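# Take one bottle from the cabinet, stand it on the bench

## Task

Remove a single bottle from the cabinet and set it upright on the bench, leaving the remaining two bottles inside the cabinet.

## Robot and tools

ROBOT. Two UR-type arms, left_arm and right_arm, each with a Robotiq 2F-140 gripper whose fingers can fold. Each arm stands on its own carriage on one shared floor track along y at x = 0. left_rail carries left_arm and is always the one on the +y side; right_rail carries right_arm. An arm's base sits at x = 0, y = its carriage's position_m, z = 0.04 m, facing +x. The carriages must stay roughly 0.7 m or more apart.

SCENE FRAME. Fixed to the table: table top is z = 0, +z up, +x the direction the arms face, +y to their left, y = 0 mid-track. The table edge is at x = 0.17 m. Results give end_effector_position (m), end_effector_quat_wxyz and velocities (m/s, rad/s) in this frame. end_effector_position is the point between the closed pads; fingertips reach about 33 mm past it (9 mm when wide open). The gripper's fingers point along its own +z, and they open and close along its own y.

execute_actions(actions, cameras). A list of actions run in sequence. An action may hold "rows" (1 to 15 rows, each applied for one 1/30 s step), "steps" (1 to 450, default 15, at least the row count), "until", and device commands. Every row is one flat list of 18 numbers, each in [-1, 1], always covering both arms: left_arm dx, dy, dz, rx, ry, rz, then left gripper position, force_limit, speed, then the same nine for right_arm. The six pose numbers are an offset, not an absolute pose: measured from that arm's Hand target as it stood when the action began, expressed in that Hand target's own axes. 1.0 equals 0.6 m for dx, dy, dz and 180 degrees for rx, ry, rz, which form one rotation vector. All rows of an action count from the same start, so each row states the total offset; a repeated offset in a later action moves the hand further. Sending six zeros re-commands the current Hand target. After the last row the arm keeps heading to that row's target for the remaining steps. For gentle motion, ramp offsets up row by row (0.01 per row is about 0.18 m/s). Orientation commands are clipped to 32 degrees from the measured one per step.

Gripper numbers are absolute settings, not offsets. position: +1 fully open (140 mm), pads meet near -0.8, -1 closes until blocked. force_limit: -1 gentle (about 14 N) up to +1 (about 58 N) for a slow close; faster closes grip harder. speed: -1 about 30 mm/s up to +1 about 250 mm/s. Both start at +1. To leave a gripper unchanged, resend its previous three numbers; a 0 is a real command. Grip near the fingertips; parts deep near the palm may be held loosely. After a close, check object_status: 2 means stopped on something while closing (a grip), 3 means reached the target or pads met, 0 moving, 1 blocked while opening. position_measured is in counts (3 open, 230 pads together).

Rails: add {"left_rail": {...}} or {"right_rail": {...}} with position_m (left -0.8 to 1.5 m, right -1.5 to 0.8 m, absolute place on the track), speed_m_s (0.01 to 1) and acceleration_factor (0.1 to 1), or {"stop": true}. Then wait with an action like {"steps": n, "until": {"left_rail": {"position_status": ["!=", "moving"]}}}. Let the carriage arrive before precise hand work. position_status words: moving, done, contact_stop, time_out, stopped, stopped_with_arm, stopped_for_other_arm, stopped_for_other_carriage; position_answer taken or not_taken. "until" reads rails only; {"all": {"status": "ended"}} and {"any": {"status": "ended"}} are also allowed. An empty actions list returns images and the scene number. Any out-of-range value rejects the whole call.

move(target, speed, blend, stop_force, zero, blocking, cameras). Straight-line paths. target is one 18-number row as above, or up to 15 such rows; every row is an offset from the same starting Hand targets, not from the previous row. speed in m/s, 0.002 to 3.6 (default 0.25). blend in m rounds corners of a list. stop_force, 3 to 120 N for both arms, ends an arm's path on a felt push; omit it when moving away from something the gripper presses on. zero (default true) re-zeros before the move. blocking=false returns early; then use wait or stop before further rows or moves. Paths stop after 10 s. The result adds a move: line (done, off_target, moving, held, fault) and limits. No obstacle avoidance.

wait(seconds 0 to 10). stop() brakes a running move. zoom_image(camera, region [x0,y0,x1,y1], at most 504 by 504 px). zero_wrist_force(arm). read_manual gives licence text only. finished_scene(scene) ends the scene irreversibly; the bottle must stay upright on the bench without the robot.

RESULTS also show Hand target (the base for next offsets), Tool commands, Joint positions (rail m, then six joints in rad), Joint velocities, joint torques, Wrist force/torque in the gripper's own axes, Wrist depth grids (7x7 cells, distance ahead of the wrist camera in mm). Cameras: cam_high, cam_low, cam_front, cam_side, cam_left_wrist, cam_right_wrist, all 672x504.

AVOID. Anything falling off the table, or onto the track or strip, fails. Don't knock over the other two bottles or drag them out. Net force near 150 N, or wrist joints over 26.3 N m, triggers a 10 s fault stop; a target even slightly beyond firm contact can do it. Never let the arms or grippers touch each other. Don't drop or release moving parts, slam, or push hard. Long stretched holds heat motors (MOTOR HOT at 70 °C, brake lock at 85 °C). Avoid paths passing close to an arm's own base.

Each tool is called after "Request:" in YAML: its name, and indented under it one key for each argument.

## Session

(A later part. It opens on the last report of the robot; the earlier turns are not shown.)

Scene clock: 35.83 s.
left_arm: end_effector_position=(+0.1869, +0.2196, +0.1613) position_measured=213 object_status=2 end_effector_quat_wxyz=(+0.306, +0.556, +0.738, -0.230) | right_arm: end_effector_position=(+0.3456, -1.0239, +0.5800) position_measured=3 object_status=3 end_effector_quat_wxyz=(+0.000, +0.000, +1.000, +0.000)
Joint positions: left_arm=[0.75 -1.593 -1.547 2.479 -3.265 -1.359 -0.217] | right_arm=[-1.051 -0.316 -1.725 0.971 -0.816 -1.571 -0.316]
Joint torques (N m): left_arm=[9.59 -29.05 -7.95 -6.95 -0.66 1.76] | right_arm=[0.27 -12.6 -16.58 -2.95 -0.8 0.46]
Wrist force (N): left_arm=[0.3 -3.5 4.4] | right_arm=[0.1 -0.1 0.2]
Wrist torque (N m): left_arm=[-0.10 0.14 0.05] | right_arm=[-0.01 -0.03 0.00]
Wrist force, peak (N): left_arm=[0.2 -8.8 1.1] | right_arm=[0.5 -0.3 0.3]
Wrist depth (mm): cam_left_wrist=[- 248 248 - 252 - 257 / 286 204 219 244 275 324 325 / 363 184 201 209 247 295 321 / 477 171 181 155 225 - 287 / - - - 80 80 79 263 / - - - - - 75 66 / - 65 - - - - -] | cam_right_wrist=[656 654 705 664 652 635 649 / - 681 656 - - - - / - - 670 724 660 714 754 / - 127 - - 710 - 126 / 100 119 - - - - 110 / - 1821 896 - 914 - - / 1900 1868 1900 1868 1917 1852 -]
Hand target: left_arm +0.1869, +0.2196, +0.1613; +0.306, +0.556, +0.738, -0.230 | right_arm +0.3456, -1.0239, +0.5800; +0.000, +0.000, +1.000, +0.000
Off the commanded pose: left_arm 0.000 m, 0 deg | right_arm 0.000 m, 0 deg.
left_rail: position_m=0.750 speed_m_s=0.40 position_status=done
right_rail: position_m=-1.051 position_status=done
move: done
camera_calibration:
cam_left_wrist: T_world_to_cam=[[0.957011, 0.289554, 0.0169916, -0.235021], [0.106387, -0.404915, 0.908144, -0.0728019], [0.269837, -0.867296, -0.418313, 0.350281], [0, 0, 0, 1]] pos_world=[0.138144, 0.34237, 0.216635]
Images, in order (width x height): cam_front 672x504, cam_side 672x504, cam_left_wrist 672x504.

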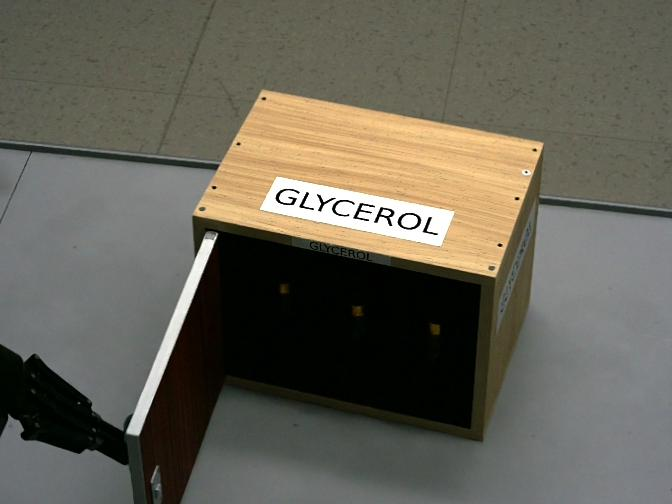

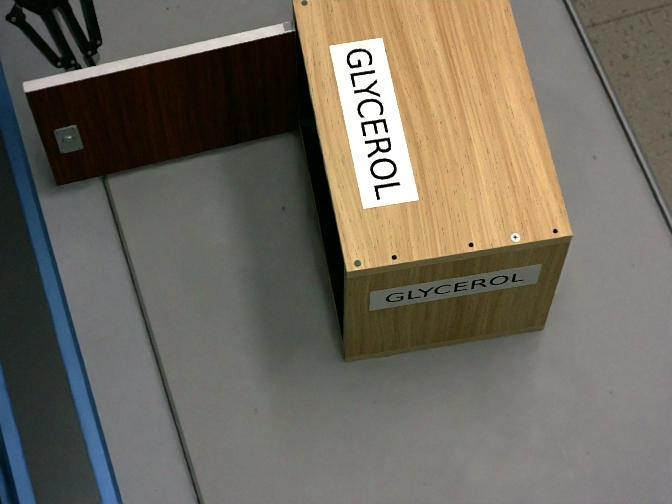

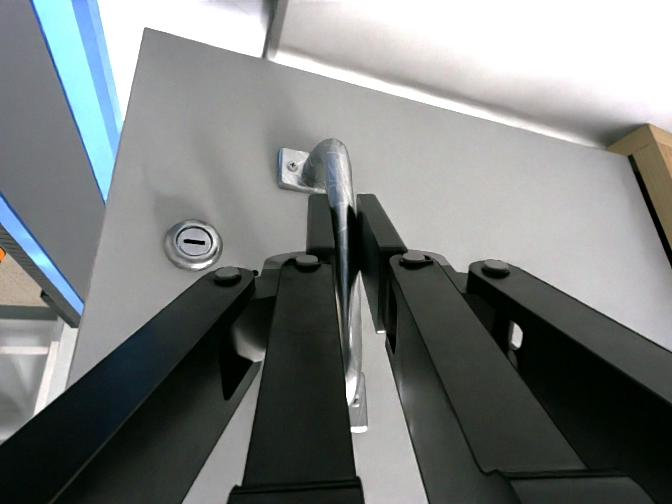

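Request:
move:
  target: [0,0,0,0,0,0,-0.4,-0.3,-0.6,0,0,0,0,0,0,1,1,1]

Request:
move:
  target: [0,0,-0.15,0,0,0,-0.4,-0.3,-0.6,0,0,0,0,0,0,1,1,1]
  speed: 0.1

Request:
move:
  target: [-0.1,0,-0.2,0,0,0,-0.4,-0.3,-0.6,0,0,0,0,0,0,1,1,1]
  cameras: ["cam_side","cam_front","cam_low"]

Scene clock: 36.67 s.
left_arm: end_effector_position=(+0.1870, +0.2196, +0.1614) position_measured=179 object_status=0 end_effector_quat_wxyz=(+0.306, +0.556, +0.738, -0.230) | right_arm: end_effector_position=(+0.3456, -1.0239, +0.5800) position_measured=3 object_status=3 end_effector_quat_wxyz=(+0.000, +0.000, +1.000, +0.000)
Joint positions: left_arm=[0.75 -1.593 -1.547 2.479 -3.265 -1.359 -0.217] | right_arm=[-1.051 -0.316 -1.725 0.971 -0.816 -1.571 -0.316]
Joint torques (N m): left_arm=[4.85 -18.99 -9.25 -1.81 -0.57 1.71] | right_arm=[0.07 -13.11 -16.7 -3.04 -0.85 0.56]
Wrist force (N): left_arm=[-3.2 -1.1 -0.3] | right_arm=[0.0 -0.1 0.0]
Wrist torque (N m): left_arm=[-0.25 0.11 -0.02] | right_arm=[-0.02 0.00 0.00]
Wrist force, peak (N): left_arm=[0.3 -3.5 4.6] | right_arm=[0.3 -0.1 0.2]
Wrist depth (mm): cam_left_wrist=[- 245 256 259 - 265 - / 298 201 222 239 283 299 320 / 366 186 201 182 - - 323 / 468 171 129 160 128 253 279 / - 81 - 189 - 85 78 / - 69 - 171 - - 69 / - - - 167 - - -] | cam_right_wrist=[- 645 685 649 649 641 626 / - 670 - 637 - - 654 / 748 - - - 705 679 679 / 729 127 - - 743 717 131 / - - - - - - 110 / - - - 819 - - - / 2005 1917 1884 1868 1900 1868 -]
Hand target: left_arm +0.1869, +0.2196, +0.1613; +0.306, +0.556, +0.738, -0.230 | right_arm +0.3456, -1.0239, +0.5800; +0.000, +0.000, +1.000, +0.000
Off the commanded pose: left_arm 0.000 m, 0 deg | right_arm 0.000 m, 0 deg.
left_rail: position_m=0.750 speed_m_s=0.40 position_status=done
right_rail: position_m=-1.051 position_status=done
move: done

Scene clock: 38.23 s.
left_arm: end_effector_position=(+0.1694, +0.2808, +0.2249) position_measured=179 object_status=3 end_effector_quat_wxyz=(+0.306, +0.556, +0.738, -0.230) | right_arm: end_effector_position=(+0.3456, -1.0239, +0.5800) position_measured=3 object_status=3 end_effector_quat_wxyz=(+0.000, +0.000, +1.000, +0.000)
Joint positions: left_arm=[0.75 -1.668 -1.93 2.536 -2.926 -1.308 -0.273] | right_arm=[-1.051 -0.316 -1.725 0.971 -0.816 -1.571 -0.316]
Joint torques (N m): left_arm=[-8.45 -14.97 -39.35 -1.51 2.27 -1.84] | right_arm=[-0.15 -12.51 -16.32 -3.1 -0.81 0.6]
Wrist force (N): left_arm=[-3.0 -0.7 -0.3] | right_arm=[0.0 -0.3 0.1]
Wrist torque (N m): left_arm=[-0.18 0.07 0.05] | right_arm=[-0.07 -0.01 0.00]
Wrist force, peak (N): left_arm=[-3.3 -1.1 -0.1] | right_arm=[0.4 -0.2 0.2]
Wrist depth (mm): cam_left_wrist=[309 328 329 314 - 352 - / - 402 304 326 370 408 433 / - 457 275 260 343 384 414 / 2388 570 107 274 115 328 376 / - 81 - 253 - 85 79 / - 69 - 243 - - 69 / - - - - - - -] | cam_right_wrist=[666 652 635 649 647 645 643 / 689 683 - 683 677 654 681 / - - 721 764 - 703 710 / - 137 762 733 - 147 121 / - 128 792 819 786 - 110 / - 896 - - - 860 - / 1900 1917 1884 1852 1852 1934 -]
Hand target: left_arm +0.1694, +0.2807, +0.2250; +0.306, +0.556, +0.738, -0.230 | right_arm +0.3456, -1.0239, +0.5800; +0.000, +0.000, +1.000, +0.000
Off the commanded pose: left_arm 0.000 m, 0 deg | right_arm 0.000 m, 0 deg.
left_rail: position_m=0.750 speed_m_s=0.40 position_status=done
right_rail: position_m=-1.051 position_status=done
move: done

Scene clock: 39.60 s.
left_arm: end_effector_position=(+0.1577, +0.3215, +0.3522) position_measured=179 object_status=3 end_effector_quat_wxyz=(+0.306, +0.556, +0.738, -0.230) | right_arm: end_effector_position=(+0.3456, -1.0239, +0.5800) position_measured=3 object_status=3 end_effector_quat_wxyz=(+0.000, +0.000, +1.000, +0.000)
Joint positions: left_arm=[0.75 -1.745 -2.255 2.322 -2.37 -1.256 -0.332] | right_arm=[-1.051 -0.316 -1.725 0.971 -0.816 -1.571 -0.316]
Joint torques (N m): left_arm=[-8.38 -6.63 -43.82 -1.54 2.57 -1.82] | right_arm=[0.22 -12.57 -16.78 -2.99 -0.89 0.47]
Wrist force (N): left_arm=[-3.0 -0.9 -0.4] | right_arm=[0.0 -0.3 0.1]
Wrist torque (N m): left_arm=[-0.22 0.05 0.06] | right_arm=[-0.07 0.00 0.00]
Wrist force, peak (N): left_arm=[-4.1 -1.0 -1.8] | right_arm=[0.2 -0.4 0.4]
Wrist depth (mm): cam_left_wrist=[477 468 382 443 - 495 504 / 1492 513 - - - 492 552 / 1972 - 314 348 - 437 499 / 2766 922 107 331 128 100 430 / - 81 - 1358 - 85 79 / - 69 - 3979 - - 69 / - - - - - - -] | cam_right_wrist=[649 670 664 650 643 623 604 / - 703 694 - 658 - - / 724 662 762 721 656 - - / 764 126 795 - - - 129 / 100 120 775 - - - 110 / - - - - - - - / 1868 1900 1868 1884 1868 1821 -]
Hand target: left_arm +0.1577, +0.3215, +0.3523; +0.306, +0.556, +0.738, -0.230 | right_arm +0.3456, -1.0239, +0.5800; +0.000, +0.000, +1.000, +0.000
Off the commanded pose: left_arm 0.000 m, 0 deg | right_arm 0.000 m, 0 deg.
left_rail: position_m=0.750 speed_m_s=0.40 position_status=done
right_rail: position_m=-1.051 position_status=done
move: done
Images, in order (width x height): cam_low 672x504, cam_front 672x504, cam_side 672x504.

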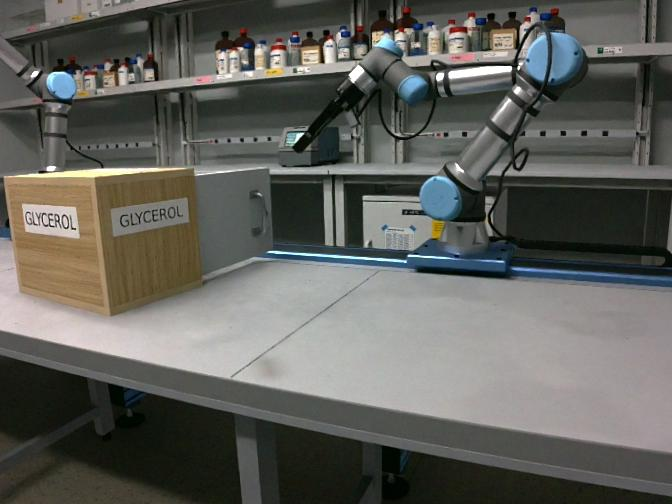

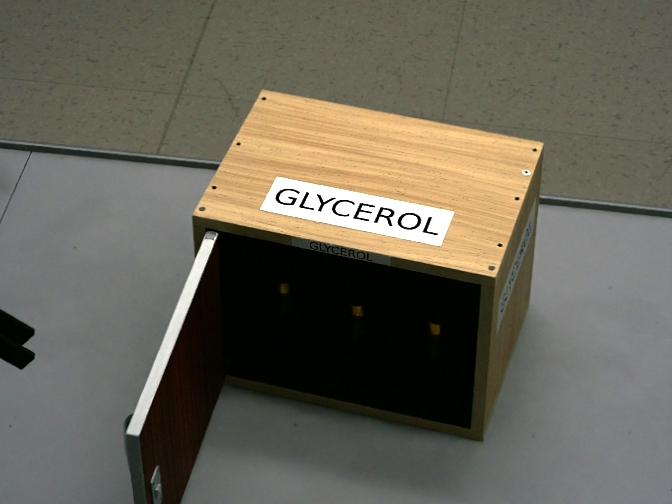

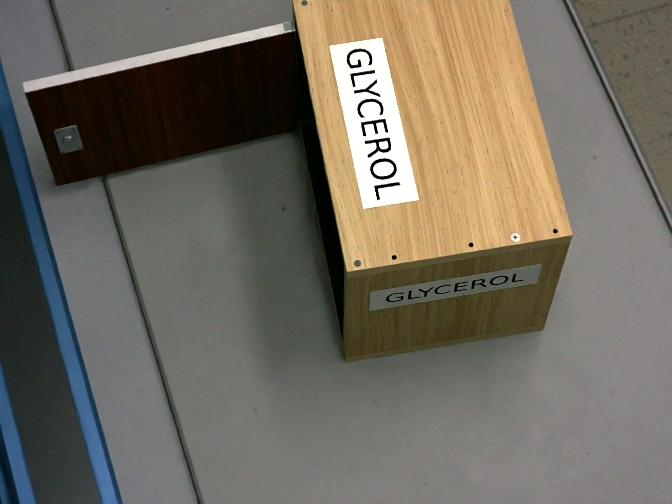

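Request:
execute_actions:
  actions:
    - {"left_rail":{"position_m":1.1,"speed_m_s":0.3},"right_rail":{"position_m":-0.4,"speed_m_s":0.3}}
    - {"steps":150,"until":{"all":{"status":"ended"}}}
  cameras: ["cam_front","cam_low"]

Request:
zoom_image:
  camera: "cam_front"
  region: [200, 220, 500, 445]

Scene clock: 42.83 s.
left_arm: end_effector_position=(+0.1577, +0.6715, +0.3523) position_measured=179 object_status=3 end_effector_quat_wxyz=(+0.306, +0.556, +0.738, -0.230) | right_arm: end_effector_position=(+0.3456, -0.3728, +0.5800) position_measured=3 object_status=3 end_effector_quat_wxyz=(+0.000, +0.000, +1.000, +0.000)
Joint positions: left_arm=[1.1 -1.746 -2.255 2.322 -2.37 -1.255 -0.333] | right_arm=[-0.4 -0.316 -1.725 0.971 -0.816 -1.571 -0.316]
Joint torques (N m): left_arm=[-4.06 3.41 -36.6 -3.95 -0.01 -1.59] | right_arm=[0.08 -12.24 -16.24 -2.98 -0.88 0.5]
Wrist force (N): left_arm=[-3.1 -0.9 -0.3] | right_arm=[0.1 -0.1 0.1]
Wrist torque (N m): left_arm=[-0.22 0.09 0.06] | right_arm=[-0.03 -0.01 0.00]
Wrist force, peak (N): left_arm=[-4.1 -1.2 0.8] | right_arm=[0.2 -1.2 0.3]
Wrist depth (mm): cam_left_wrist=[492 - 485 476 - - 492 / 588 - 585 - - 588 577 / 2100 - 704 - 782 736 850 / 2493 - 100 - 130 922 3240 / - 81 - 687 - 85 79 / - 69 - - - - 69 / - - - - - - -] | cam_right_wrist=[664 - 666 645 633 635 658 / 692 - - - - 670 668 / - - - 694 707 - - / 795 120 - - 577 434 668 / - 119 - - 560 456 110 / - 2081 857 - 504 491 109 / 1900 1951 1917 1837 1917 1821 506]
Hand target: left_arm +0.1577, +0.6715, +0.3523; +0.306, +0.556, +0.738, -0.230 | right_arm +0.3456, -0.3728, +0.5800; +0.000, +0.000, +1.000, +0.000
Tool commands: left_gripper/position=-0.4 left_gripper/force_limit=-0.3 left_gripper/speed=-0.6 right_gripper/position=+1.0 right_gripper/force_limit=+1.0 right_gripper/speed=+1.0
Off the commanded pose: left_arm 0.000 m, 0 deg | right_arm 0.000 m, 0 deg.
left_rail: position_m=1.100 speed_m_s=0.30 position_status=done
right_rail: position_m=-0.400 speed_m_s=0.30 position_status=done
Images, in order (width x height): cam_low 672x504, cam_front 672x504.

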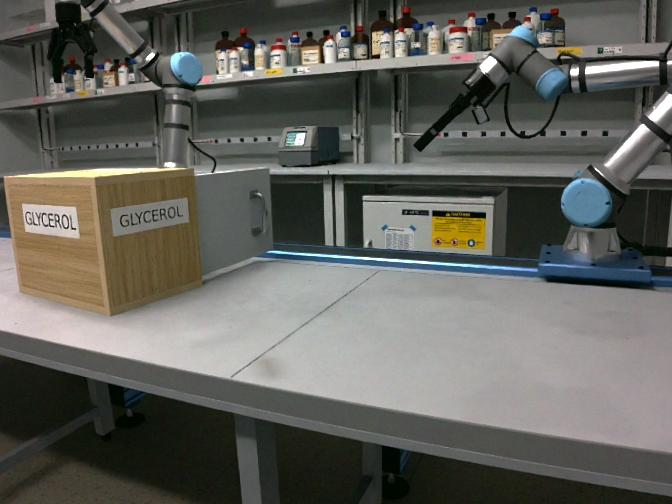

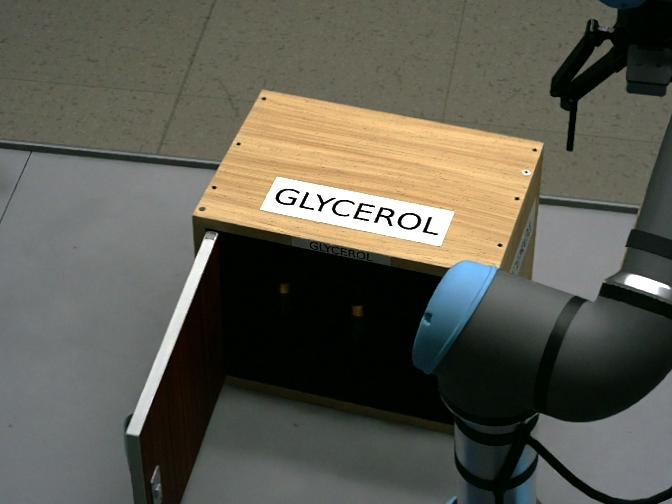

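Scaled by 1.680.

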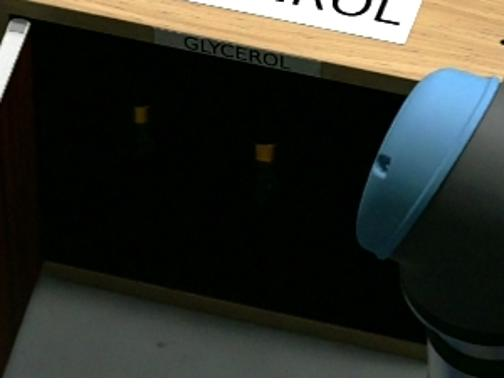

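Request:
execute_actions:
  actions:
    - {"right_rail":{"position_m":-0.6}}
    - {"steps":150,"until":{"all":{"status":"ended"}}}

Request:
move:
  target:
    - [0,0,0,0,0,0,-0.4,-0.3,-0.6,0.0767,0.705,0.267,-0.0726,-0.3277,-0.1258,0.2,-1,-0.5]
    - [0,0,0,0,0,0,-0.4,-0.3,-0.6,0.0267,0.755,0.567,-0.0726,-0.3277,-0.1258,0.2,-1,-0.5]
  blend: [0.03,0]
  cameras: ["cam_right_wrist","cam_side","cam_front","cam_low"]

Scene clock: 45.27 s.
left_arm: end_effector_position=(+0.1577, +0.6715, +0.3523) position_measured=179 object_status=3 end_effector_quat_wxyz=(+0.306, +0.556, +0.738, -0.230) | right_arm: end_effector_position=(+0.3456, -0.5727, +0.5800) position_measured=3 object_status=3 end_effector_quat_wxyz=(+0.000, +0.000, +1.000, +0.000)
Joint positions: left_arm=[1.1 -1.746 -2.255 2.322 -2.37 -1.255 -0.333] | right_arm=[-0.6 -0.316 -1.725 0.971 -0.816 -1.571 -0.316]
Joint torques (N m): left_arm=[-1.8 9.79 -30.06 -5.37 -1.3 -1.4] | right_arm=[0.68 -12.57 -16.27 -2.99 -0.83 0.65]
Wrist force (N): left_arm=[-3.1 -0.9 -0.3] | right_arm=[-0.1 -0.2 0.0]
Wrist torque (N m): left_arm=[-0.23 0.08 0.06] | right_arm=[-0.05 0.02 0.00]
Wrist force, peak (N): left_arm=[-3.2 -1.0 -0.1] | right_arm=[0.2 1.3 0.3]
Wrist depth (mm): cam_left_wrist=[464 453 485 486 478 - - / 1668 - 588 - 591 - 566 / 1939 788 711 - - - 933 / 2835 933 102 - 130 883 3336 / - 81 - 677 - 85 79 / - 69 - - - - 69 / - - - - - - -] | cam_right_wrist=[647 679 656 654 641 635 632 / - - - - - 662 664 / - - - - - - 694 / 746 146 - - - 145 480 / 100 806 - - - 641 110 / - 899 930 - - 619 109 / 2005 1951 1884 1884 1884 1837 -]
Hand target: left_arm +0.1577, +0.6715, +0.3523; +0.306, +0.556, +0.738, -0.230 | right_arm +0.3456, -0.5727, +0.5800; +0.000, +0.000, +1.000, +0.000
Tool commands: left_gripper/position=-0.4 left_gripper/force_limit=-0.3 left_gripper/speed=-0.6 right_gripper/position=+1.0 right_gripper/force_limit=+1.0 right_gripper/speed=+1.0
Off the commanded pose: left_arm 0.000 m, 0 deg | right_arm 0.000 m, 0 deg.
left_rail: position_m=1.100 speed_m_s=0.30 position_status=done
right_rail: position_m=-0.600 speed_m_s=0.30 position_status=done

Scene clock: 49.07 s.
left_arm: end_effector_position=(+0.1577, +0.6715, +0.3523) position_measured=179 object_status=3 end_effector_quat_wxyz=(+0.306, +0.556, +0.738, -0.230) | right_arm: end_effector_position=(+0.3296, -0.1198, +0.2398) position_measured=104 object_status=3 end_effector_quat_wxyz=(+0.488, -0.187, +0.846, +0.108)
Joint positions: left_arm=[1.1 -1.746 -2.255 2.322 -2.37 -1.255 -0.333] | right_arm=[-0.6 0.98 -1.437 2.351 -3.462 -2.035 0.294]
Joint torques (N m): left_arm=[2.21 9.72 -20.69 -5.27 -1.35 -1.22] | right_arm=[-8.94 -16.68 -4.74 -4.64 -2.78 -1.42]
Wrist force (N): left_arm=[-2.8 -0.7 -0.1] | right_arm=[0.3 -0.5 -1.1]
Wrist torque (N m): left_arm=[-0.18 0.02 0.06] | right_arm=[-0.03 -0.11 0.13]
Wrist force, peak (N): left_arm=[-3.4 -1.0 -0.1] | right_arm=[1.9 -0.4 0.1]
Wrist depth (mm): cam_left_wrist=[458 459 480 490 - - 500 / 598 553 588 586 585 610 603 / 1990 - 716 - - - - / 2733 - 100 732 130 922 3490 / - 81 - - - 85 78 / - 69 - - - - 69 / - - - - - - -] | cam_right_wrist=[377 312 311 333 344 352 330 / 502 405 313 386 427 403 329 / 2766 459 513 565 507 423 320 / 178 434 151 583 548 354 313 / - 90 491 548 530 111 87 / - - 214 239 293 - 68 / - - - - - - -]
Hand target: left_arm +0.1577, +0.6715, +0.3523; +0.306, +0.556, +0.738, -0.230 | right_arm +0.3296, -0.1197, +0.2398; +0.488, -0.187, +0.846, +0.108
Off the commanded pose: left_arm 0.000 m, 0 deg | right_arm 0.000 m, 0 deg.
left_rail: position_m=1.100 speed_m_s=0.30 position_status=done
right_rail: position_m=-0.600 speed_m_s=0.30 position_status=done
move: done
camera_calibration:
cam_right_wrist: T_world_to_cam=[[-0.40908, 0.911627, -0.0398784, 0.261674], [0.173386, 0.120562, 0.977447, -0.271317], [0.895874, 0.392939, -0.207383, -0.053522], [0, 0, 0, 1]] pos_world=[0.202037, -0.184808, 0.264533]
Images, in order (width x height): cam_low 672x504, cam_front 672x504, cam_side 672x504, cam_right_wrist 672x504.

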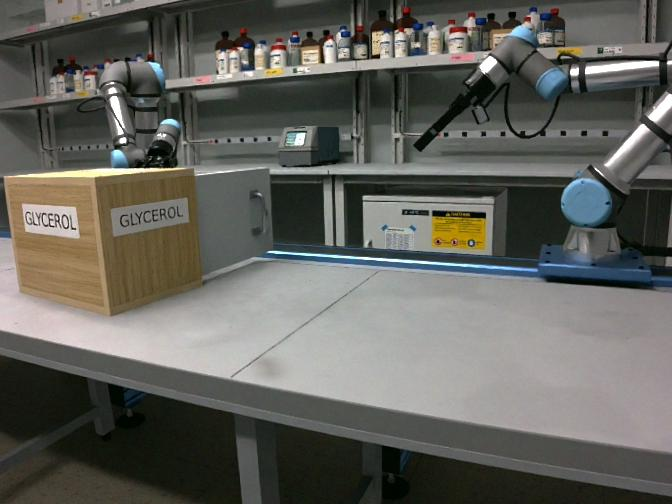

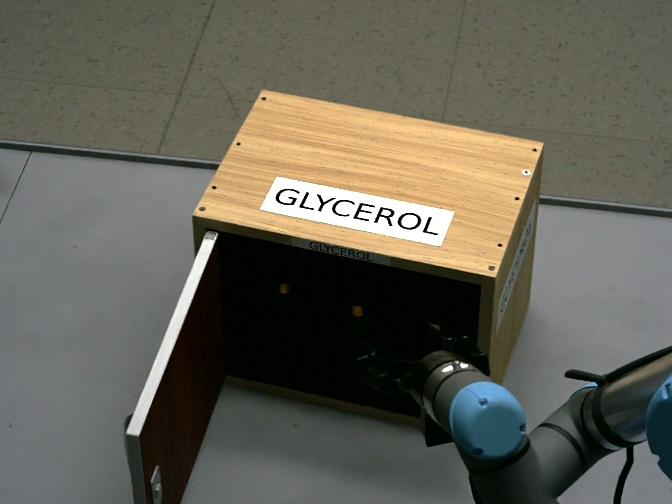

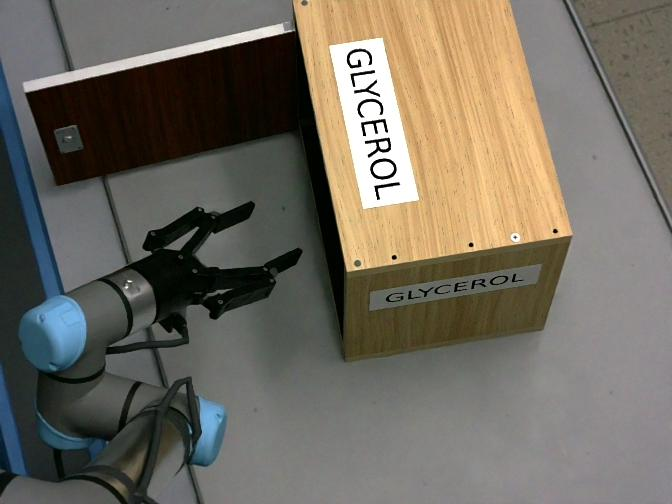

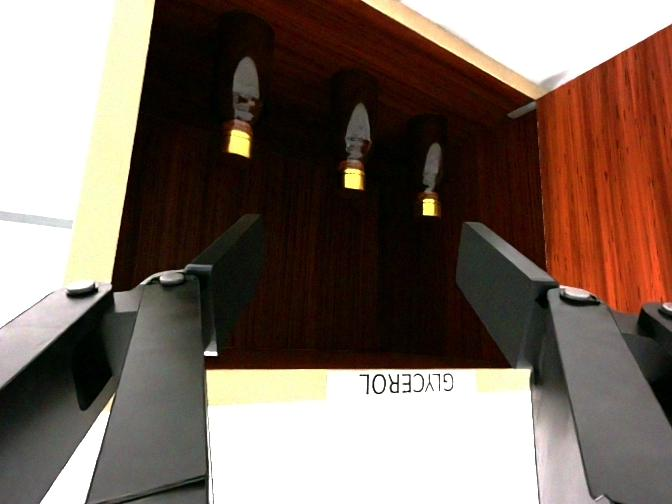

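Request:
execute_actions:
  actions:
    - {"right_rail":{"position_m":-0.5}}
    - {"steps":150,"until":{"all":{"status":"ended"}}}

Request:
move:
  target: [0,0,0,0,0,0,-0.4,-0.3,-0.6,0.1688,-0.2273,0.1045,0.1203,0,0.0694,0.1,-1,-0.5]
  speed: 0.12
  cameras: ["cam_right_wrist","cam_side","cam_front"]

Scene clock: 51.80 s.
left_arm: end_effector_position=(+0.1577, +0.6715, +0.3523) position_measured=179 object_status=3 end_effector_quat_wxyz=(+0.306, +0.556, +0.738, -0.230) | right_arm: end_effector_position=(+0.3296, -0.0198, +0.2398) position_measured=104 object_status=3 end_effector_quat_wxyz=(+0.488, -0.187, +0.846, +0.108)
Joint positions: left_arm=[1.1 -1.746 -2.255 2.322 -2.37 -1.255 -0.333] | right_arm=[-0.5 0.98 -1.436 2.351 -3.463 -2.035 0.294]
Joint torques (N m): left_arm=[4.83 9.73 -16.15 -5.35 -1.22 -1.06] | right_arm=[-7.1 -21.53 -11.53 -3.79 -1.18 -1.33]
Wrist force (N): left_arm=[-3.0 -0.9 -0.1] | right_arm=[0.3 -0.7 -1.0]
Wrist torque (N m): left_arm=[-0.23 0.05 0.05] | right_arm=[-0.07 -0.10 0.13]
Wrist force, peak (N): left_arm=[-3.3 -1.0 -0.1] | right_arm=[0.6 -1.6 -1.5]
Wrist depth (mm): cam_left_wrist=[456 470 483 505 - - - / 583 526 595 - - 646 - / 2062 - 716 732 734 702 788 / - - 100 741 131 883 3195 / - 81 - - - 85 79 / - 69 - - - - 69 / - - - - - - -] | cam_right_wrist=[268 314 324 334 347 295 237 / 416 455 332 432 397 290 232 / 423 470 534 546 400 283 224 / 412 446 151 538 395 250 219 / - 90 418 489 385 111 87 / - - 219 260 292 - 68 / - - - - - - -]
Hand target: left_arm +0.1577, +0.6715, +0.3523; +0.306, +0.556, +0.738, -0.230 | right_arm +0.3296, -0.0198, +0.2398; +0.488, -0.187, +0.846, +0.108
Tool commands: left_gripper/position=-0.4 left_gripper/force_limit=-0.3 left_gripper/speed=-0.6 right_gripper/position=+0.2 right_gripper/force_limit=-1.0 right_gripper/speed=-0.5
Off the commanded pose: left_arm 0.000 m, 0 deg | right_arm 0.000 m, 0 deg.
left_rail: position_m=1.100 speed_m_s=0.30 position_status=done
right_rail: position_m=-0.500 speed_m_s=0.30 position_status=done

Scene clock: 54.17 s.
left_arm: end_effector_position=(+0.1577, +0.6715, +0.3523) position_measured=179 object_status=3 end_effector_quat_wxyz=(+0.306, +0.556, +0.738, -0.230) | right_arm: end_effector_position=(+0.3904, -0.1418, +0.1208) position_measured=117 object_status=3 end_effector_quat_wxyz=(+0.500, +0.000, +0.866, +0.000)
Joint positions: left_arm=[1.1 -1.746 -2.255 2.322 -2.37 -1.255 -0.333] | right_arm=[-0.5 0.885 -1.108 2.429 -3.723 -2.305 0.548]
Joint torques (N m): left_arm=[5.77 10.08 -15.92 -5.39 -1.22 -0.85] | right_arm=[-9.13 -22.33 -17.43 -4.57 -3.28 1.15]
Wrist force (N): left_arm=[-3.0 -0.8 -0.1] | right_arm=[0.1 -0.2 -1.4]
Wrist torque (N m): left_arm=[-0.20 0.07 0.05] | right_arm=[0.06 -0.05 -0.03]
Wrist force, peak (N): left_arm=[-3.4 -0.8 -0.2] | right_arm=[0.2 -0.7 -1.5]
Wrist depth (mm): cam_left_wrist=[464 455 477 - - 494 496 / - 540 589 583 - 549 657 / 2224 744 667 725 - - 774 / 2946 807 100 - 130 907 3336 / - 80 - - - 85 79 / - 69 - - - - 69 / - - - - - - -] | cam_right_wrist=[208 203 189 193 194 192 190 / 276 255 204 226 222 218 215 / 410 369 251 251 318 268 279 / 670 169 134 244 464 256 - / - 91 432 437 446 96 87 / - - 414 427 436 - 68 / - - 383 412 422 - -]
Hand target: left_arm +0.1577, +0.6715, +0.3523; +0.306, +0.556, +0.738, -0.230 | right_arm +0.3905, -0.1418, +0.1207; +0.500, +0.000, +0.866, +0.000
Off the commanded pose: left_arm 0.000 m, 0 deg | right_arm 0.000 m, 0 deg.
left_rail: position_m=1.100 speed_m_s=0.30 position_status=done
right_rail: position_m=-0.500 speed_m_s=0.30 position_status=done
move: done
camera_calibration:
cam_right_wrist: T_world_to_cam=[[0.0143593, 0.999086, -0.0402653, 0.149081], [0.208013, 0.0364036, 0.977448, -0.188355], [0.978021, -0.0224112, -0.2073, -0.215041], [0, 0, 0, 1]] pos_world=[0.247354, -0.146907, 0.145532]
Images, in order (width x height): cam_front 672x504, cam_side 672x504, cam_right_wrist 672x504.

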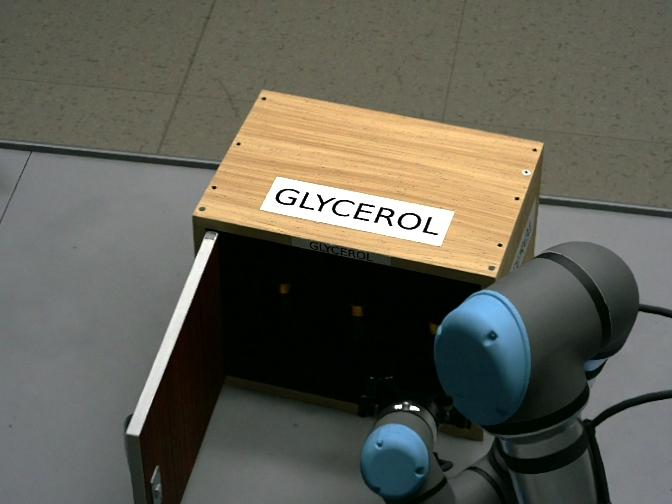

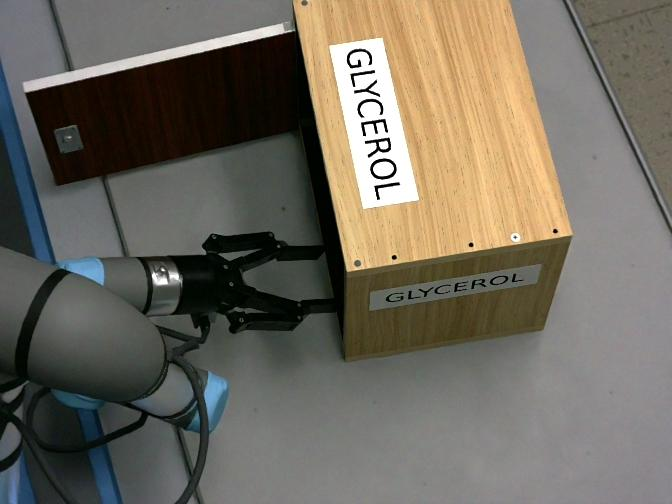

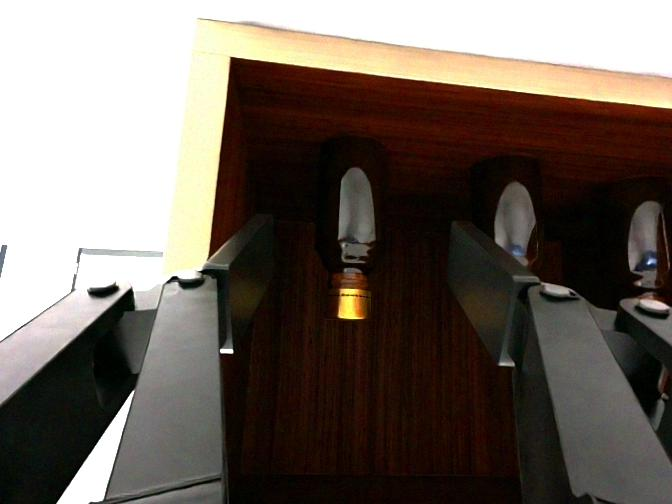

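Request:
move:
  target: [0,0,0,0,0,0,-0.4,-0.3,-0.6,-0.0112,0.188,0.008,0.024,0,0.0139,0.1,-1,-0.5]
  speed: 0.12
  cameras: ["cam_right_wrist","cam_front"]

Scene clock: 57.27 s.
left_arm: end_effector_position=(+0.1577, +0.6715, +0.3523) position_measured=179 object_status=3 end_effector_quat_wxyz=(+0.306, +0.556, +0.738, -0.230) | right_arm: end_effector_position=(+0.3980, -0.0291, +0.1241) position_measured=117 object_status=3 end_effector_quat_wxyz=(+0.499, +0.038, +0.865, -0.022)
Joint positions: left_arm=[1.1 -1.746 -2.255 2.322 -2.37 -1.255 -0.333] | right_arm=[-0.5 1.051 -1.019 2.084 -3.264 -2.475 0.825]
Joint torques (N m): left_arm=[5.83 9.67 -15.78 -5.36 -1.24 -0.59] | right_arm=[9.2 -31.1 -23.14 -1.89 -3.68 1.22]
Wrist force (N): left_arm=[-3.0 -0.9 -0.3] | right_arm=[0.0 -0.3 -1.0]
Wrist torque (N m): left_arm=[-0.22 0.06 0.06] | right_arm=[0.01 -0.04 -0.03]
Wrist force, peak (N): left_arm=[-3.3 -0.9 -0.2] | right_arm=[0.5 -1.3 -1.4]
Wrist depth (mm): cam_left_wrist=[464 - 485 447 448 461 - / 594 - 589 616 610 589 - / 2140 746 698 720 725 769 828 / 2637 850 100 - 131 922 3490 / - 81 - - - 85 79 / - 69 - 3718 - - 69 / - - - - - - -] | cam_right_wrist=[201 201 201 201 199 196 194 / 227 242 237 233 227 224 220 / 240 299 294 261 305 275 268 / 244 289 134 256 452 338 276 / - 91 441 444 452 97 89 / - - 428 427 435 - 68 / - - 411 418 417 - -]
Hand target: left_arm +0.1577, +0.6715, +0.3523; +0.306, +0.556, +0.738, -0.230 | right_arm +0.3980, -0.0290, +0.1241; +0.499, +0.038, +0.865, -0.022
Off the commanded pose: left_arm 0.000 m, 0 deg | right_arm 0.000 m, 0 deg.
left_rail: position_m=1.100 speed_m_s=0.30 position_status=done
right_rail: position_m=-0.500 speed_m_s=0.30 position_status=done
move: done
camera_calibration:
cam_right_wrist: T_world_to_cam=[[0.101308, 0.994046, -0.0401031, 0.00172755], [0.210263, 0.0180057, 0.977479, -0.198708], [0.972382, -0.107459, -0.207187, -0.219461], [0, 0, 0, 1]] pos_world=[0.255006, -0.0217224, 0.148832]
Images, in order (width x height): cam_front 672x504, cam_right_wrist 672x504.

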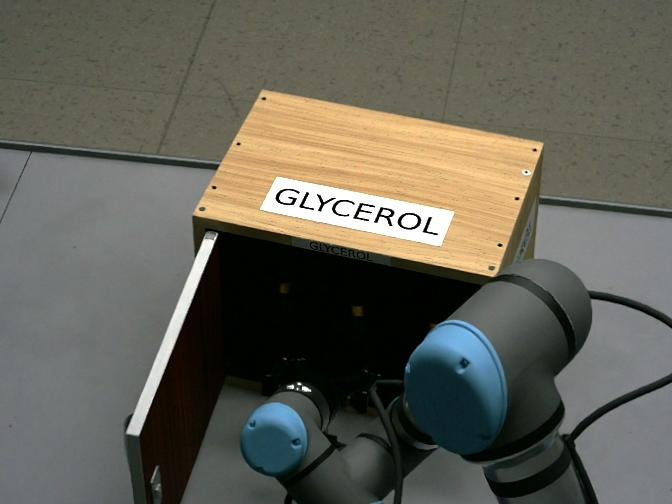

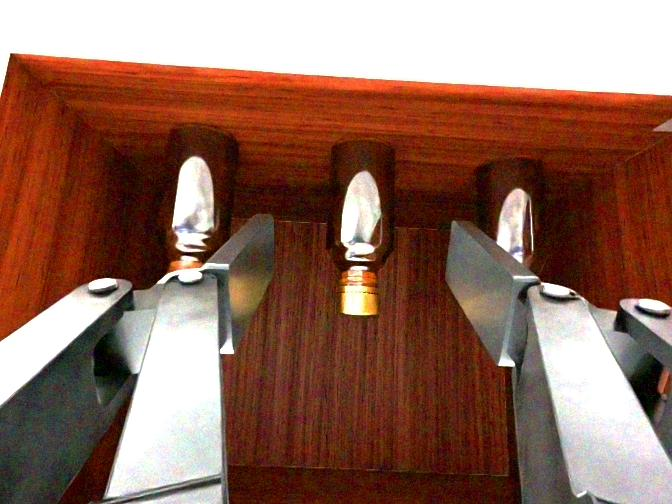

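Request:
move:
  target: [0,0,0,0,0,0,-0.4,-0.3,-0.6,-0.0038,0.0057,0.1905,0,0,0,0.1,-1,-0.5]
  speed: 0.06
  stop_force: 10
  cameras: ["cam_right_wrist","cam_side","cam_front"]

Scene clock: 60.47 s.
left_arm: end_effector_position=(+0.1577, +0.6715, +0.3523) position_measured=179 object_status=3 end_effector_quat_wxyz=(+0.306, +0.556, +0.738, -0.230) | right_arm: end_effector_position=(+0.4980, -0.0344, +0.0689) position_measured=117 object_status=3 end_effector_quat_wxyz=(+0.499, +0.038, +0.865, -0.022)
Joint positions: left_arm=[1.1 -1.746 -2.255 2.322 -2.37 -1.255 -0.333] | right_arm=[-0.5 0.883 -0.817 1.963 -3.492 -2.366 0.63]
Joint torques (N m): left_arm=[5.68 9.92 -16.08 -5.36 -1.25 -0.38] | right_arm=[-9.41 -36.15 -21.62 -4.49 -0.21 -1.47]
Wrist force (N): left_arm=[-3.0 -0.9 -0.1] | right_arm=[0.0 -0.2 -1.3]
Wrist torque (N m): left_arm=[-0.21 0.06 0.06] | right_arm=[0.04 -0.05 0.14]
Wrist force, peak (N): left_arm=[-3.3 -0.9 -0.2] | right_arm=[-0.3 -0.5 -1.8]
Wrist depth (mm): cam_left_wrist=[463 457 486 - - 471 - / 634 560 591 - - - - / 2043 657 711 707 739 736 756 / 2700 897 100 - 130 889 3600 / - 81 - - - 85 79 / - 69 - - - - 69 / - - - - - - -] | cam_right_wrist=[106 105 102 100 99 98 97 / 142 138 136 133 130 128 126 / 142 159 199 152 171 180 166 / 138 152 - 145 152 171 162 / - 91 345 141 348 96 86 / - - 335 144 339 - 68 / - - 323 323 326 - -]
Hand target: left_arm +0.1577, +0.6715, +0.3523; +0.306, +0.556, +0.738, -0.230 | right_arm +0.4980, -0.0344, +0.0689; +0.499, +0.038, +0.865, -0.022
Off the commanded pose: left_arm 0.000 m, 0 deg | right_arm 0.000 m, 0 deg.
left_rail: position_m=1.100 speed_m_s=0.30 position_status=done
right_rail: position_m=-0.500 speed_m_s=0.30 position_status=done
move: done
camera_calibration:
cam_right_wrist: T_world_to_cam=[[0.101403, 0.994036, -0.0401332, -0.00538986], [0.210266, 0.0180152, 0.977478, -0.165704], [0.972371, -0.107558, -0.207185, -0.328802], [0, 0, 0, 1]] pos_world=[0.355106, -0.0270223, 0.0936324]
Images, in order (width x height): cam_front 672x504, cam_side 672x504, cam_right_wrist 672x504.

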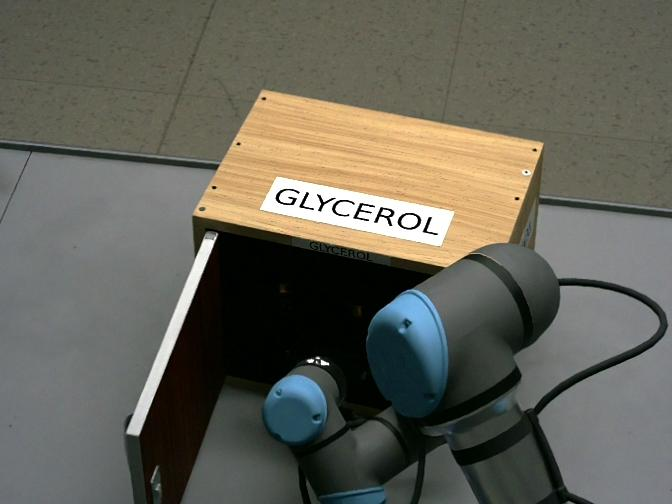

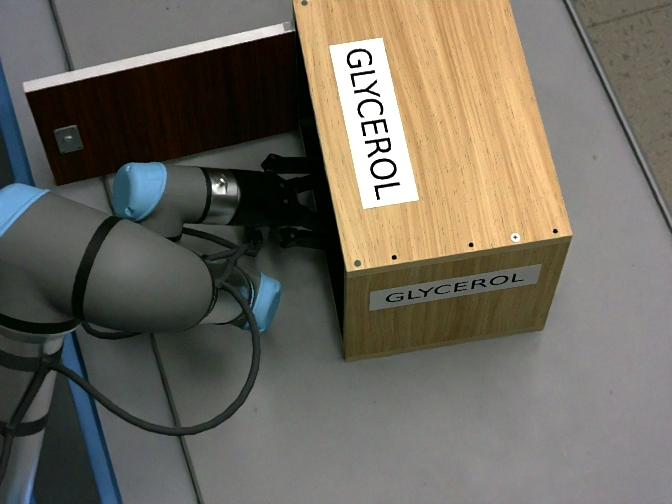

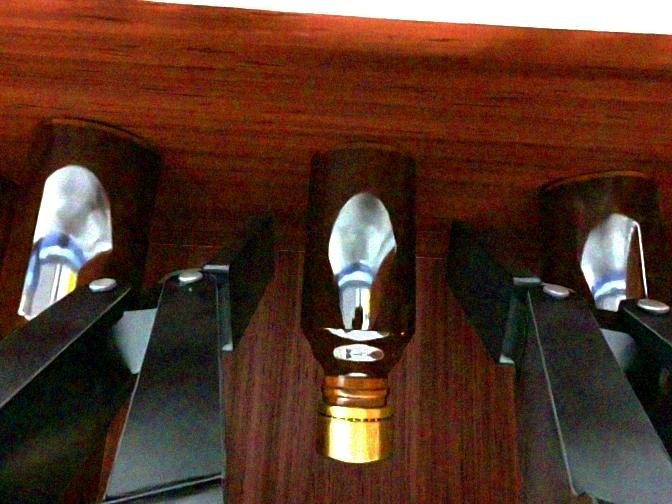

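Request:
move:
  target: [0,0,0,0,0,0,-0.4,-0.3,-0.6,0,0,0,0,0,0,-1,-0.5,-1]

Request:
wait:
  seconds: 1
  cameras: ["cam_right_wrist"]

Scene clock: 61.87 s.
left_arm: end_effector_position=(+0.1577, +0.6715, +0.3523) position_measured=179 object_status=3 end_effector_quat_wxyz=(+0.306, +0.556, +0.738, -0.230) | right_arm: end_effector_position=(+0.4980, -0.0344, +0.0689) position_measured=162 object_status=0 end_effector_quat_wxyz=(+0.499, +0.038, +0.865, -0.022)
Joint positions: left_arm=[1.1 -1.746 -2.255 2.322 -2.37 -1.255 -0.333] | right_arm=[-0.5 0.883 -0.817 1.963 -3.492 -2.366 0.63]
Joint torques (N m): left_arm=[5.46 9.76 -16.07 -5.36 -1.25 -0.36] | right_arm=[-7.89 -36.56 -20.98 -3.58 -0.3 -1.32]
Wrist force (N): left_arm=[-3.2 -0.8 -0.5] | right_arm=[-1.7 -0.5 -3.4]
Wrist torque (N m): left_arm=[-0.20 0.11 0.05] | right_arm=[-0.01 0.04 0.19]
Wrist force, peak (N): left_arm=[-3.2 -0.9 -0.4] | right_arm=[-2.0 -0.4 -3.6]
Wrist depth (mm): cam_left_wrist=[453 454 480 454 - - 490 / 589 553 585 - - - - / 2062 - 707 702 - 749 788 / 2766 886 100 707 130 893 3150 / - 81 - - - 85 79 / - 69 - 969 - - 69 / - - - - - - -] | cam_right_wrist=[106 105 102 100 99 98 97 / 142 138 136 133 130 128 126 / 142 159 199 153 171 182 165 / 138 160 283 145 151 251 - / - 80 91 141 132 82 83 / - - 330 145 - - 72 / - - - 324 - - 68]
Hand target: left_arm +0.1577, +0.6715, +0.3523; +0.306, +0.556, +0.738, -0.230 | right_arm +0.4980, -0.0344, +0.0689; +0.499, +0.038, +0.865, -0.022
Off the commanded pose: left_arm 0.000 m, 0 deg | right_arm 0.000 m, 0 deg.
left_rail: position_m=1.100 speed_m_s=0.30 position_status=done
right_rail: position_m=-0.500 speed_m_s=0.30 position_status=done
move: done

Scene clock: 62.87 s.
left_arm: end_effector_position=(+0.1577, +0.6715, +0.3523) position_measured=179 object_status=3 end_effector_quat_wxyz=(+0.306, +0.556, +0.738, -0.230) | right_arm: end_effector_position=(+0.4980, -0.0344, +0.0689) position_measured=162 object_status=2 end_effector_quat_wxyz=(+0.499, +0.038, +0.865, -0.022)
Joint positions: left_arm=[1.1 -1.746 -2.255 2.322 -2.37 -1.255 -0.333] | right_arm=[-0.5 0.883 -0.817 1.963 -3.492 -2.366 0.63]
Joint torques (N m): left_arm=[6.1 9.97 -16.66 -5.31 -1.27 -0.22] | right_arm=[-6.13 -36.52 -19.03 -1.96 -0.26 -1.32]
Wrist force (N): left_arm=[-3.1 -0.7 -0.3] | right_arm=[-1.5 -0.1 -3.3]
Wrist torque (N m): left_arm=[-0.18 0.07 0.06] | right_arm=[-0.03 0.00 0.20]
Wrist force, peak (N): left_arm=[-3.3 -0.8 -0.2] | right_arm=[-1.7 -0.3 -3.9]
Wrist depth (mm): cam_left_wrist=[463 - 483 - - 524 486 / 632 - 589 - - 637 610 / 2100 - 713 - - 720 793 / 2835 - 100 - 130 872 3490 / - 81 - - - 85 79 / - 69 - - - - 69 / - - - - - - -] | cam_right_wrist=[106 105 102 100 99 98 97 / 141 138 136 132 130 128 126 / 142 160 200 154 171 182 164 / 138 159 281 144 147 287 158 / - 80 92 140 133 82 83 / - - 331 145 - - 72 / - - - 323 - - 69]
Hand target: left_arm +0.1577, +0.6715, +0.3523; +0.306, +0.556, +0.738, -0.230 | right_arm +0.4980, -0.0344, +0.0689; +0.499, +0.038, +0.865, -0.022
Tool commands: left_gripper/position=-0.4 left_gripper/force_limit=-0.3 left_gripper/speed=-0.6 right_gripper/position=-1.0 right_gripper/force_limit=-0.5 right_gripper/speed=-1.0
Off the commanded pose: left_arm 0.000 m, 0 deg | right_arm 0.000 m, 0 deg.
left_rail: position_m=1.100 speed_m_s=0.30 position_status=done
right_rail: position_m=-0.500 speed_m_s=0.30 position_status=done
wait: 1.00 s
camera_calibration:
cam_right_wrist: T_world_to_cam=[[0.101403, 0.994036, -0.0401332, -0.00538986], [0.210266, 0.0180152, 0.977478, -0.165704], [0.972371, -0.107558, -0.207185, -0.328802], [0, 0, 0, 1]] pos_world=[0.355106, -0.0270223, 0.0936324]
Images, in order (width x height): cam_right_wrist 672x504.

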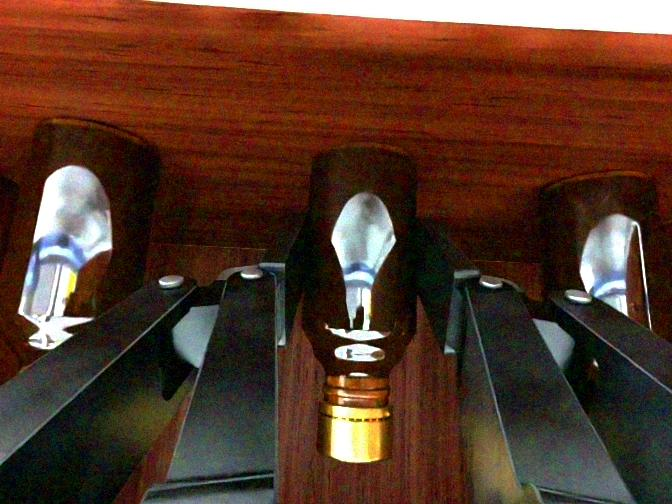

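Request:
move:
  target: [0,0,0,0,0,0,-0.4,-0.3,-0.6,-0.0361,0,-0.0208,0,0,0,-1,-0.5,-1]
  speed: 0.03
  cameras: ["cam_right_wrist"]

Scene clock: 64.20 s.
left_arm: end_effector_position=(+0.1577, +0.6715, +0.3523) position_measured=179 object_status=3 end_effector_quat_wxyz=(+0.306, +0.556, +0.738, -0.230) | right_arm: end_effector_position=(+0.4981, -0.0344, +0.0938) position_measured=162 object_status=2 end_effector_quat_wxyz=(+0.499, +0.038, +0.865, -0.022)
Joint positions: left_arm=[1.1 -1.746 -2.255 2.322 -2.37 -1.255 -0.333] | right_arm=[-0.5 0.883 -0.874 1.969 -3.44 -2.366 0.63]
Joint torques (N m): left_arm=[5.78 9.96 -16.01 -5.36 -1.28 -0.12] | right_arm=[-9.16 -50.32 -1.96 -2.87 -3.67 0.81]
Wrist force (N): left_arm=[-3.1 -0.9 -0.2] | right_arm=[2.5 -0.2 -0.1]
Wrist torque (N m): left_arm=[-0.22 0.08 0.06] | right_arm=[0.04 -0.01 0.16]
Wrist force, peak (N): left_arm=[-3.3 -1.0 -0.4] | right_arm=[-1.8 -0.2 -3.7]
Wrist depth (mm): cam_left_wrist=[480 - 484 460 494 488 491 / 641 - 588 - - 616 573 / 1955 - 694 - 716 - - / 2668 961 100 729 130 904 3385 / - 81 - 696 - 85 79 / - 69 - - - - 69 / - - - - - - -] | cam_right_wrist=[142 140 137 135 132 131 130 / 146 162 180 176 174 170 167 / 142 159 265 151 229 225 169 / 141 160 359 145 147 336 164 / - 80 91 140 133 82 83 / - - 332 144 - - 72 / - - - 326 - - 69]
Hand target: left_arm +0.1577, +0.6715, +0.3523; +0.306, +0.556, +0.738, -0.230 | right_arm +0.4981, -0.0344, +0.0939; +0.499, +0.038, +0.865, -0.022
Off the commanded pose: left_arm 0.000 m, 0 deg | right_arm 0.000 m, 0 deg.
left_rail: position_m=1.100 speed_m_s=0.30 position_status=done
right_rail: position_m=-0.500 speed_m_s=0.30 position_status=done
move: done
camera_calibration:
cam_right_wrist: T_world_to_cam=[[0.101382, 0.994034, -0.0402304, -0.00437182], [0.210276, 0.018114, 0.977474, -0.190043], [0.972371, -0.107558, -0.207185, -0.323643], [0, 0, 0, 1]] pos_world=[0.355106, -0.0270222, 0.118532]
Images, in order (width x height): cam_right_wrist 672x504.

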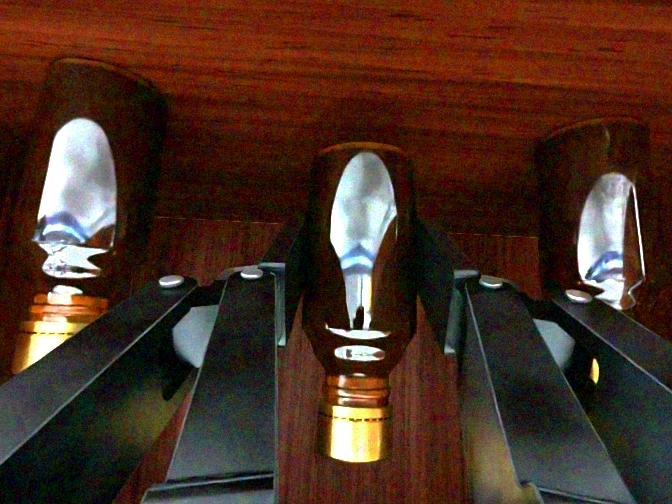

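Request:
move:
  target: [0,0,0,0,0,0,-0.4,-0.3,-0.6,0.154,-0.0018,-0.2665,0,0,0,-1,-0.5,-1]
  speed: 0.1
  cameras: ["cam_right_wrist","cam_side","cam_front"]

Scene clock: 67.00 s.
left_arm: end_effector_position=(+0.1577, +0.6715, +0.3523) position_measured=179 object_status=3 end_effector_quat_wxyz=(+0.306, +0.556, +0.738, -0.230) | right_arm: end_effector_position=(+0.3140, -0.0194, +0.0939) position_measured=162 object_status=2 end_effector_quat_wxyz=(+0.499, +0.038, +0.865, -0.022)
Joint positions: left_arm=[1.1 -1.746 -2.255 2.322 -2.37 -1.255 -0.333] | right_arm=[-0.5 1.214 -1.005 2.128 -3.125 -2.558 1.066]
Joint torques (N m): left_arm=[5.91 9.89 -15.83 -5.38 -1.39 0.05] | right_arm=[8.74 -45.18 -22.16 -2.33 -4.87 1.21]
Wrist force (N): left_arm=[-3.0 -0.7 -0.2] | right_arm=[2.9 -0.2 0.0]
Wrist torque (N m): left_arm=[-0.19 0.06 0.06] | right_arm=[0.04 -0.13 -0.03]
Wrist force, peak (N): left_arm=[-3.2 -1.1 -0.4] | right_arm=[3.6 -0.3 -0.6]
Wrist depth (mm): cam_left_wrist=[467 449 467 463 479 - - / 580 - 595 - 574 557 - / 2043 - 764 689 677 - - / 2578 - 100 - 130 907 3287 / - 81 - 692 - 85 79 / - 69 - - - - 69 / - - - - - - -] | cam_right_wrist=[168 164 163 160 158 156 155 / 224 208 214 209 205 204 186 / 304 281 281 151 273 285 263 / 266 345 328 144 146 364 253 / - 80 91 140 133 87 89 / - - 501 144 - - 72 / - - - 424 - - 69]
Hand target: left_arm +0.1577, +0.6715, +0.3523; +0.306, +0.556, +0.738, -0.230 | right_arm +0.3140, -0.0193, +0.0939; +0.499, +0.038, +0.865, -0.022
Off the commanded pose: left_arm 0.000 m, 0 deg | right_arm 0.000 m, 0 deg.
left_rail: position_m=1.100 speed_m_s=0.30 position_status=done
right_rail: position_m=-0.500 speed_m_s=0.30 position_status=done
move: done
camera_calibration:
cam_right_wrist: T_world_to_cam=[[0.101362, 0.994032, -0.0403276, -0.000602908], [0.210286, 0.0182128, 0.97747, -0.151603], [0.972371, -0.107558, -0.207185, -0.143016], [0, 0, 0, 1]] pos_world=[0.171006, -0.0120221, 0.118532]
Images, in order (width x height): cam_front 672x504, cam_side 672x504, cam_right_wrist 672x504.

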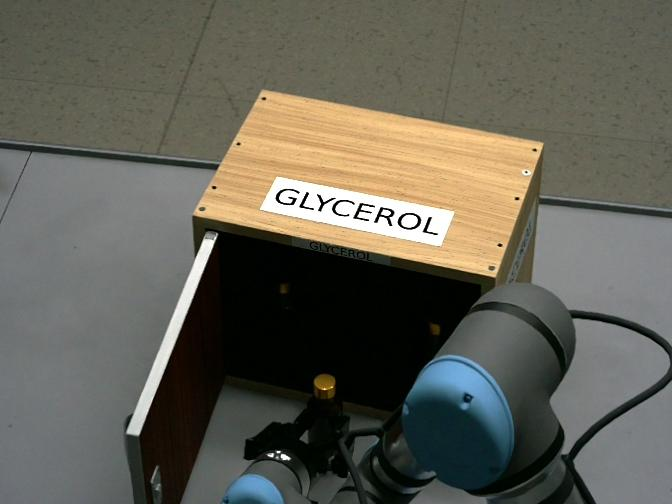

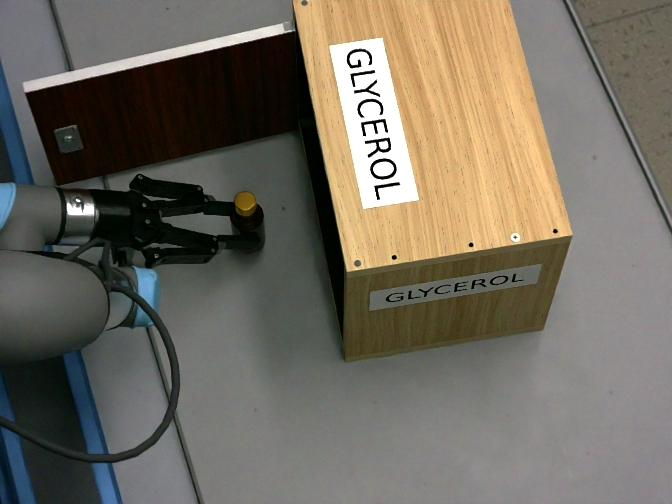

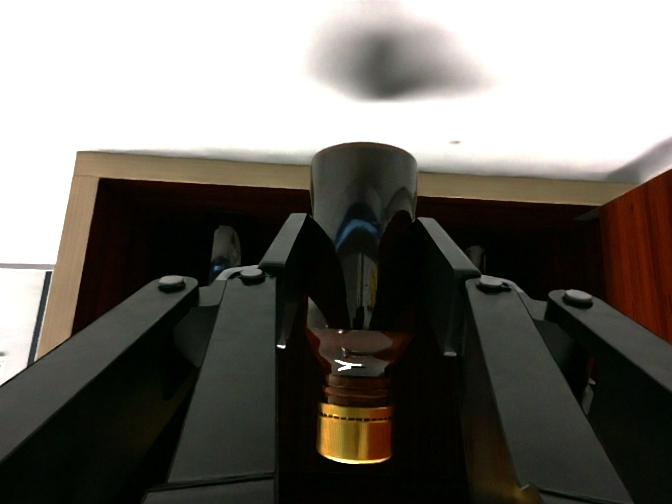

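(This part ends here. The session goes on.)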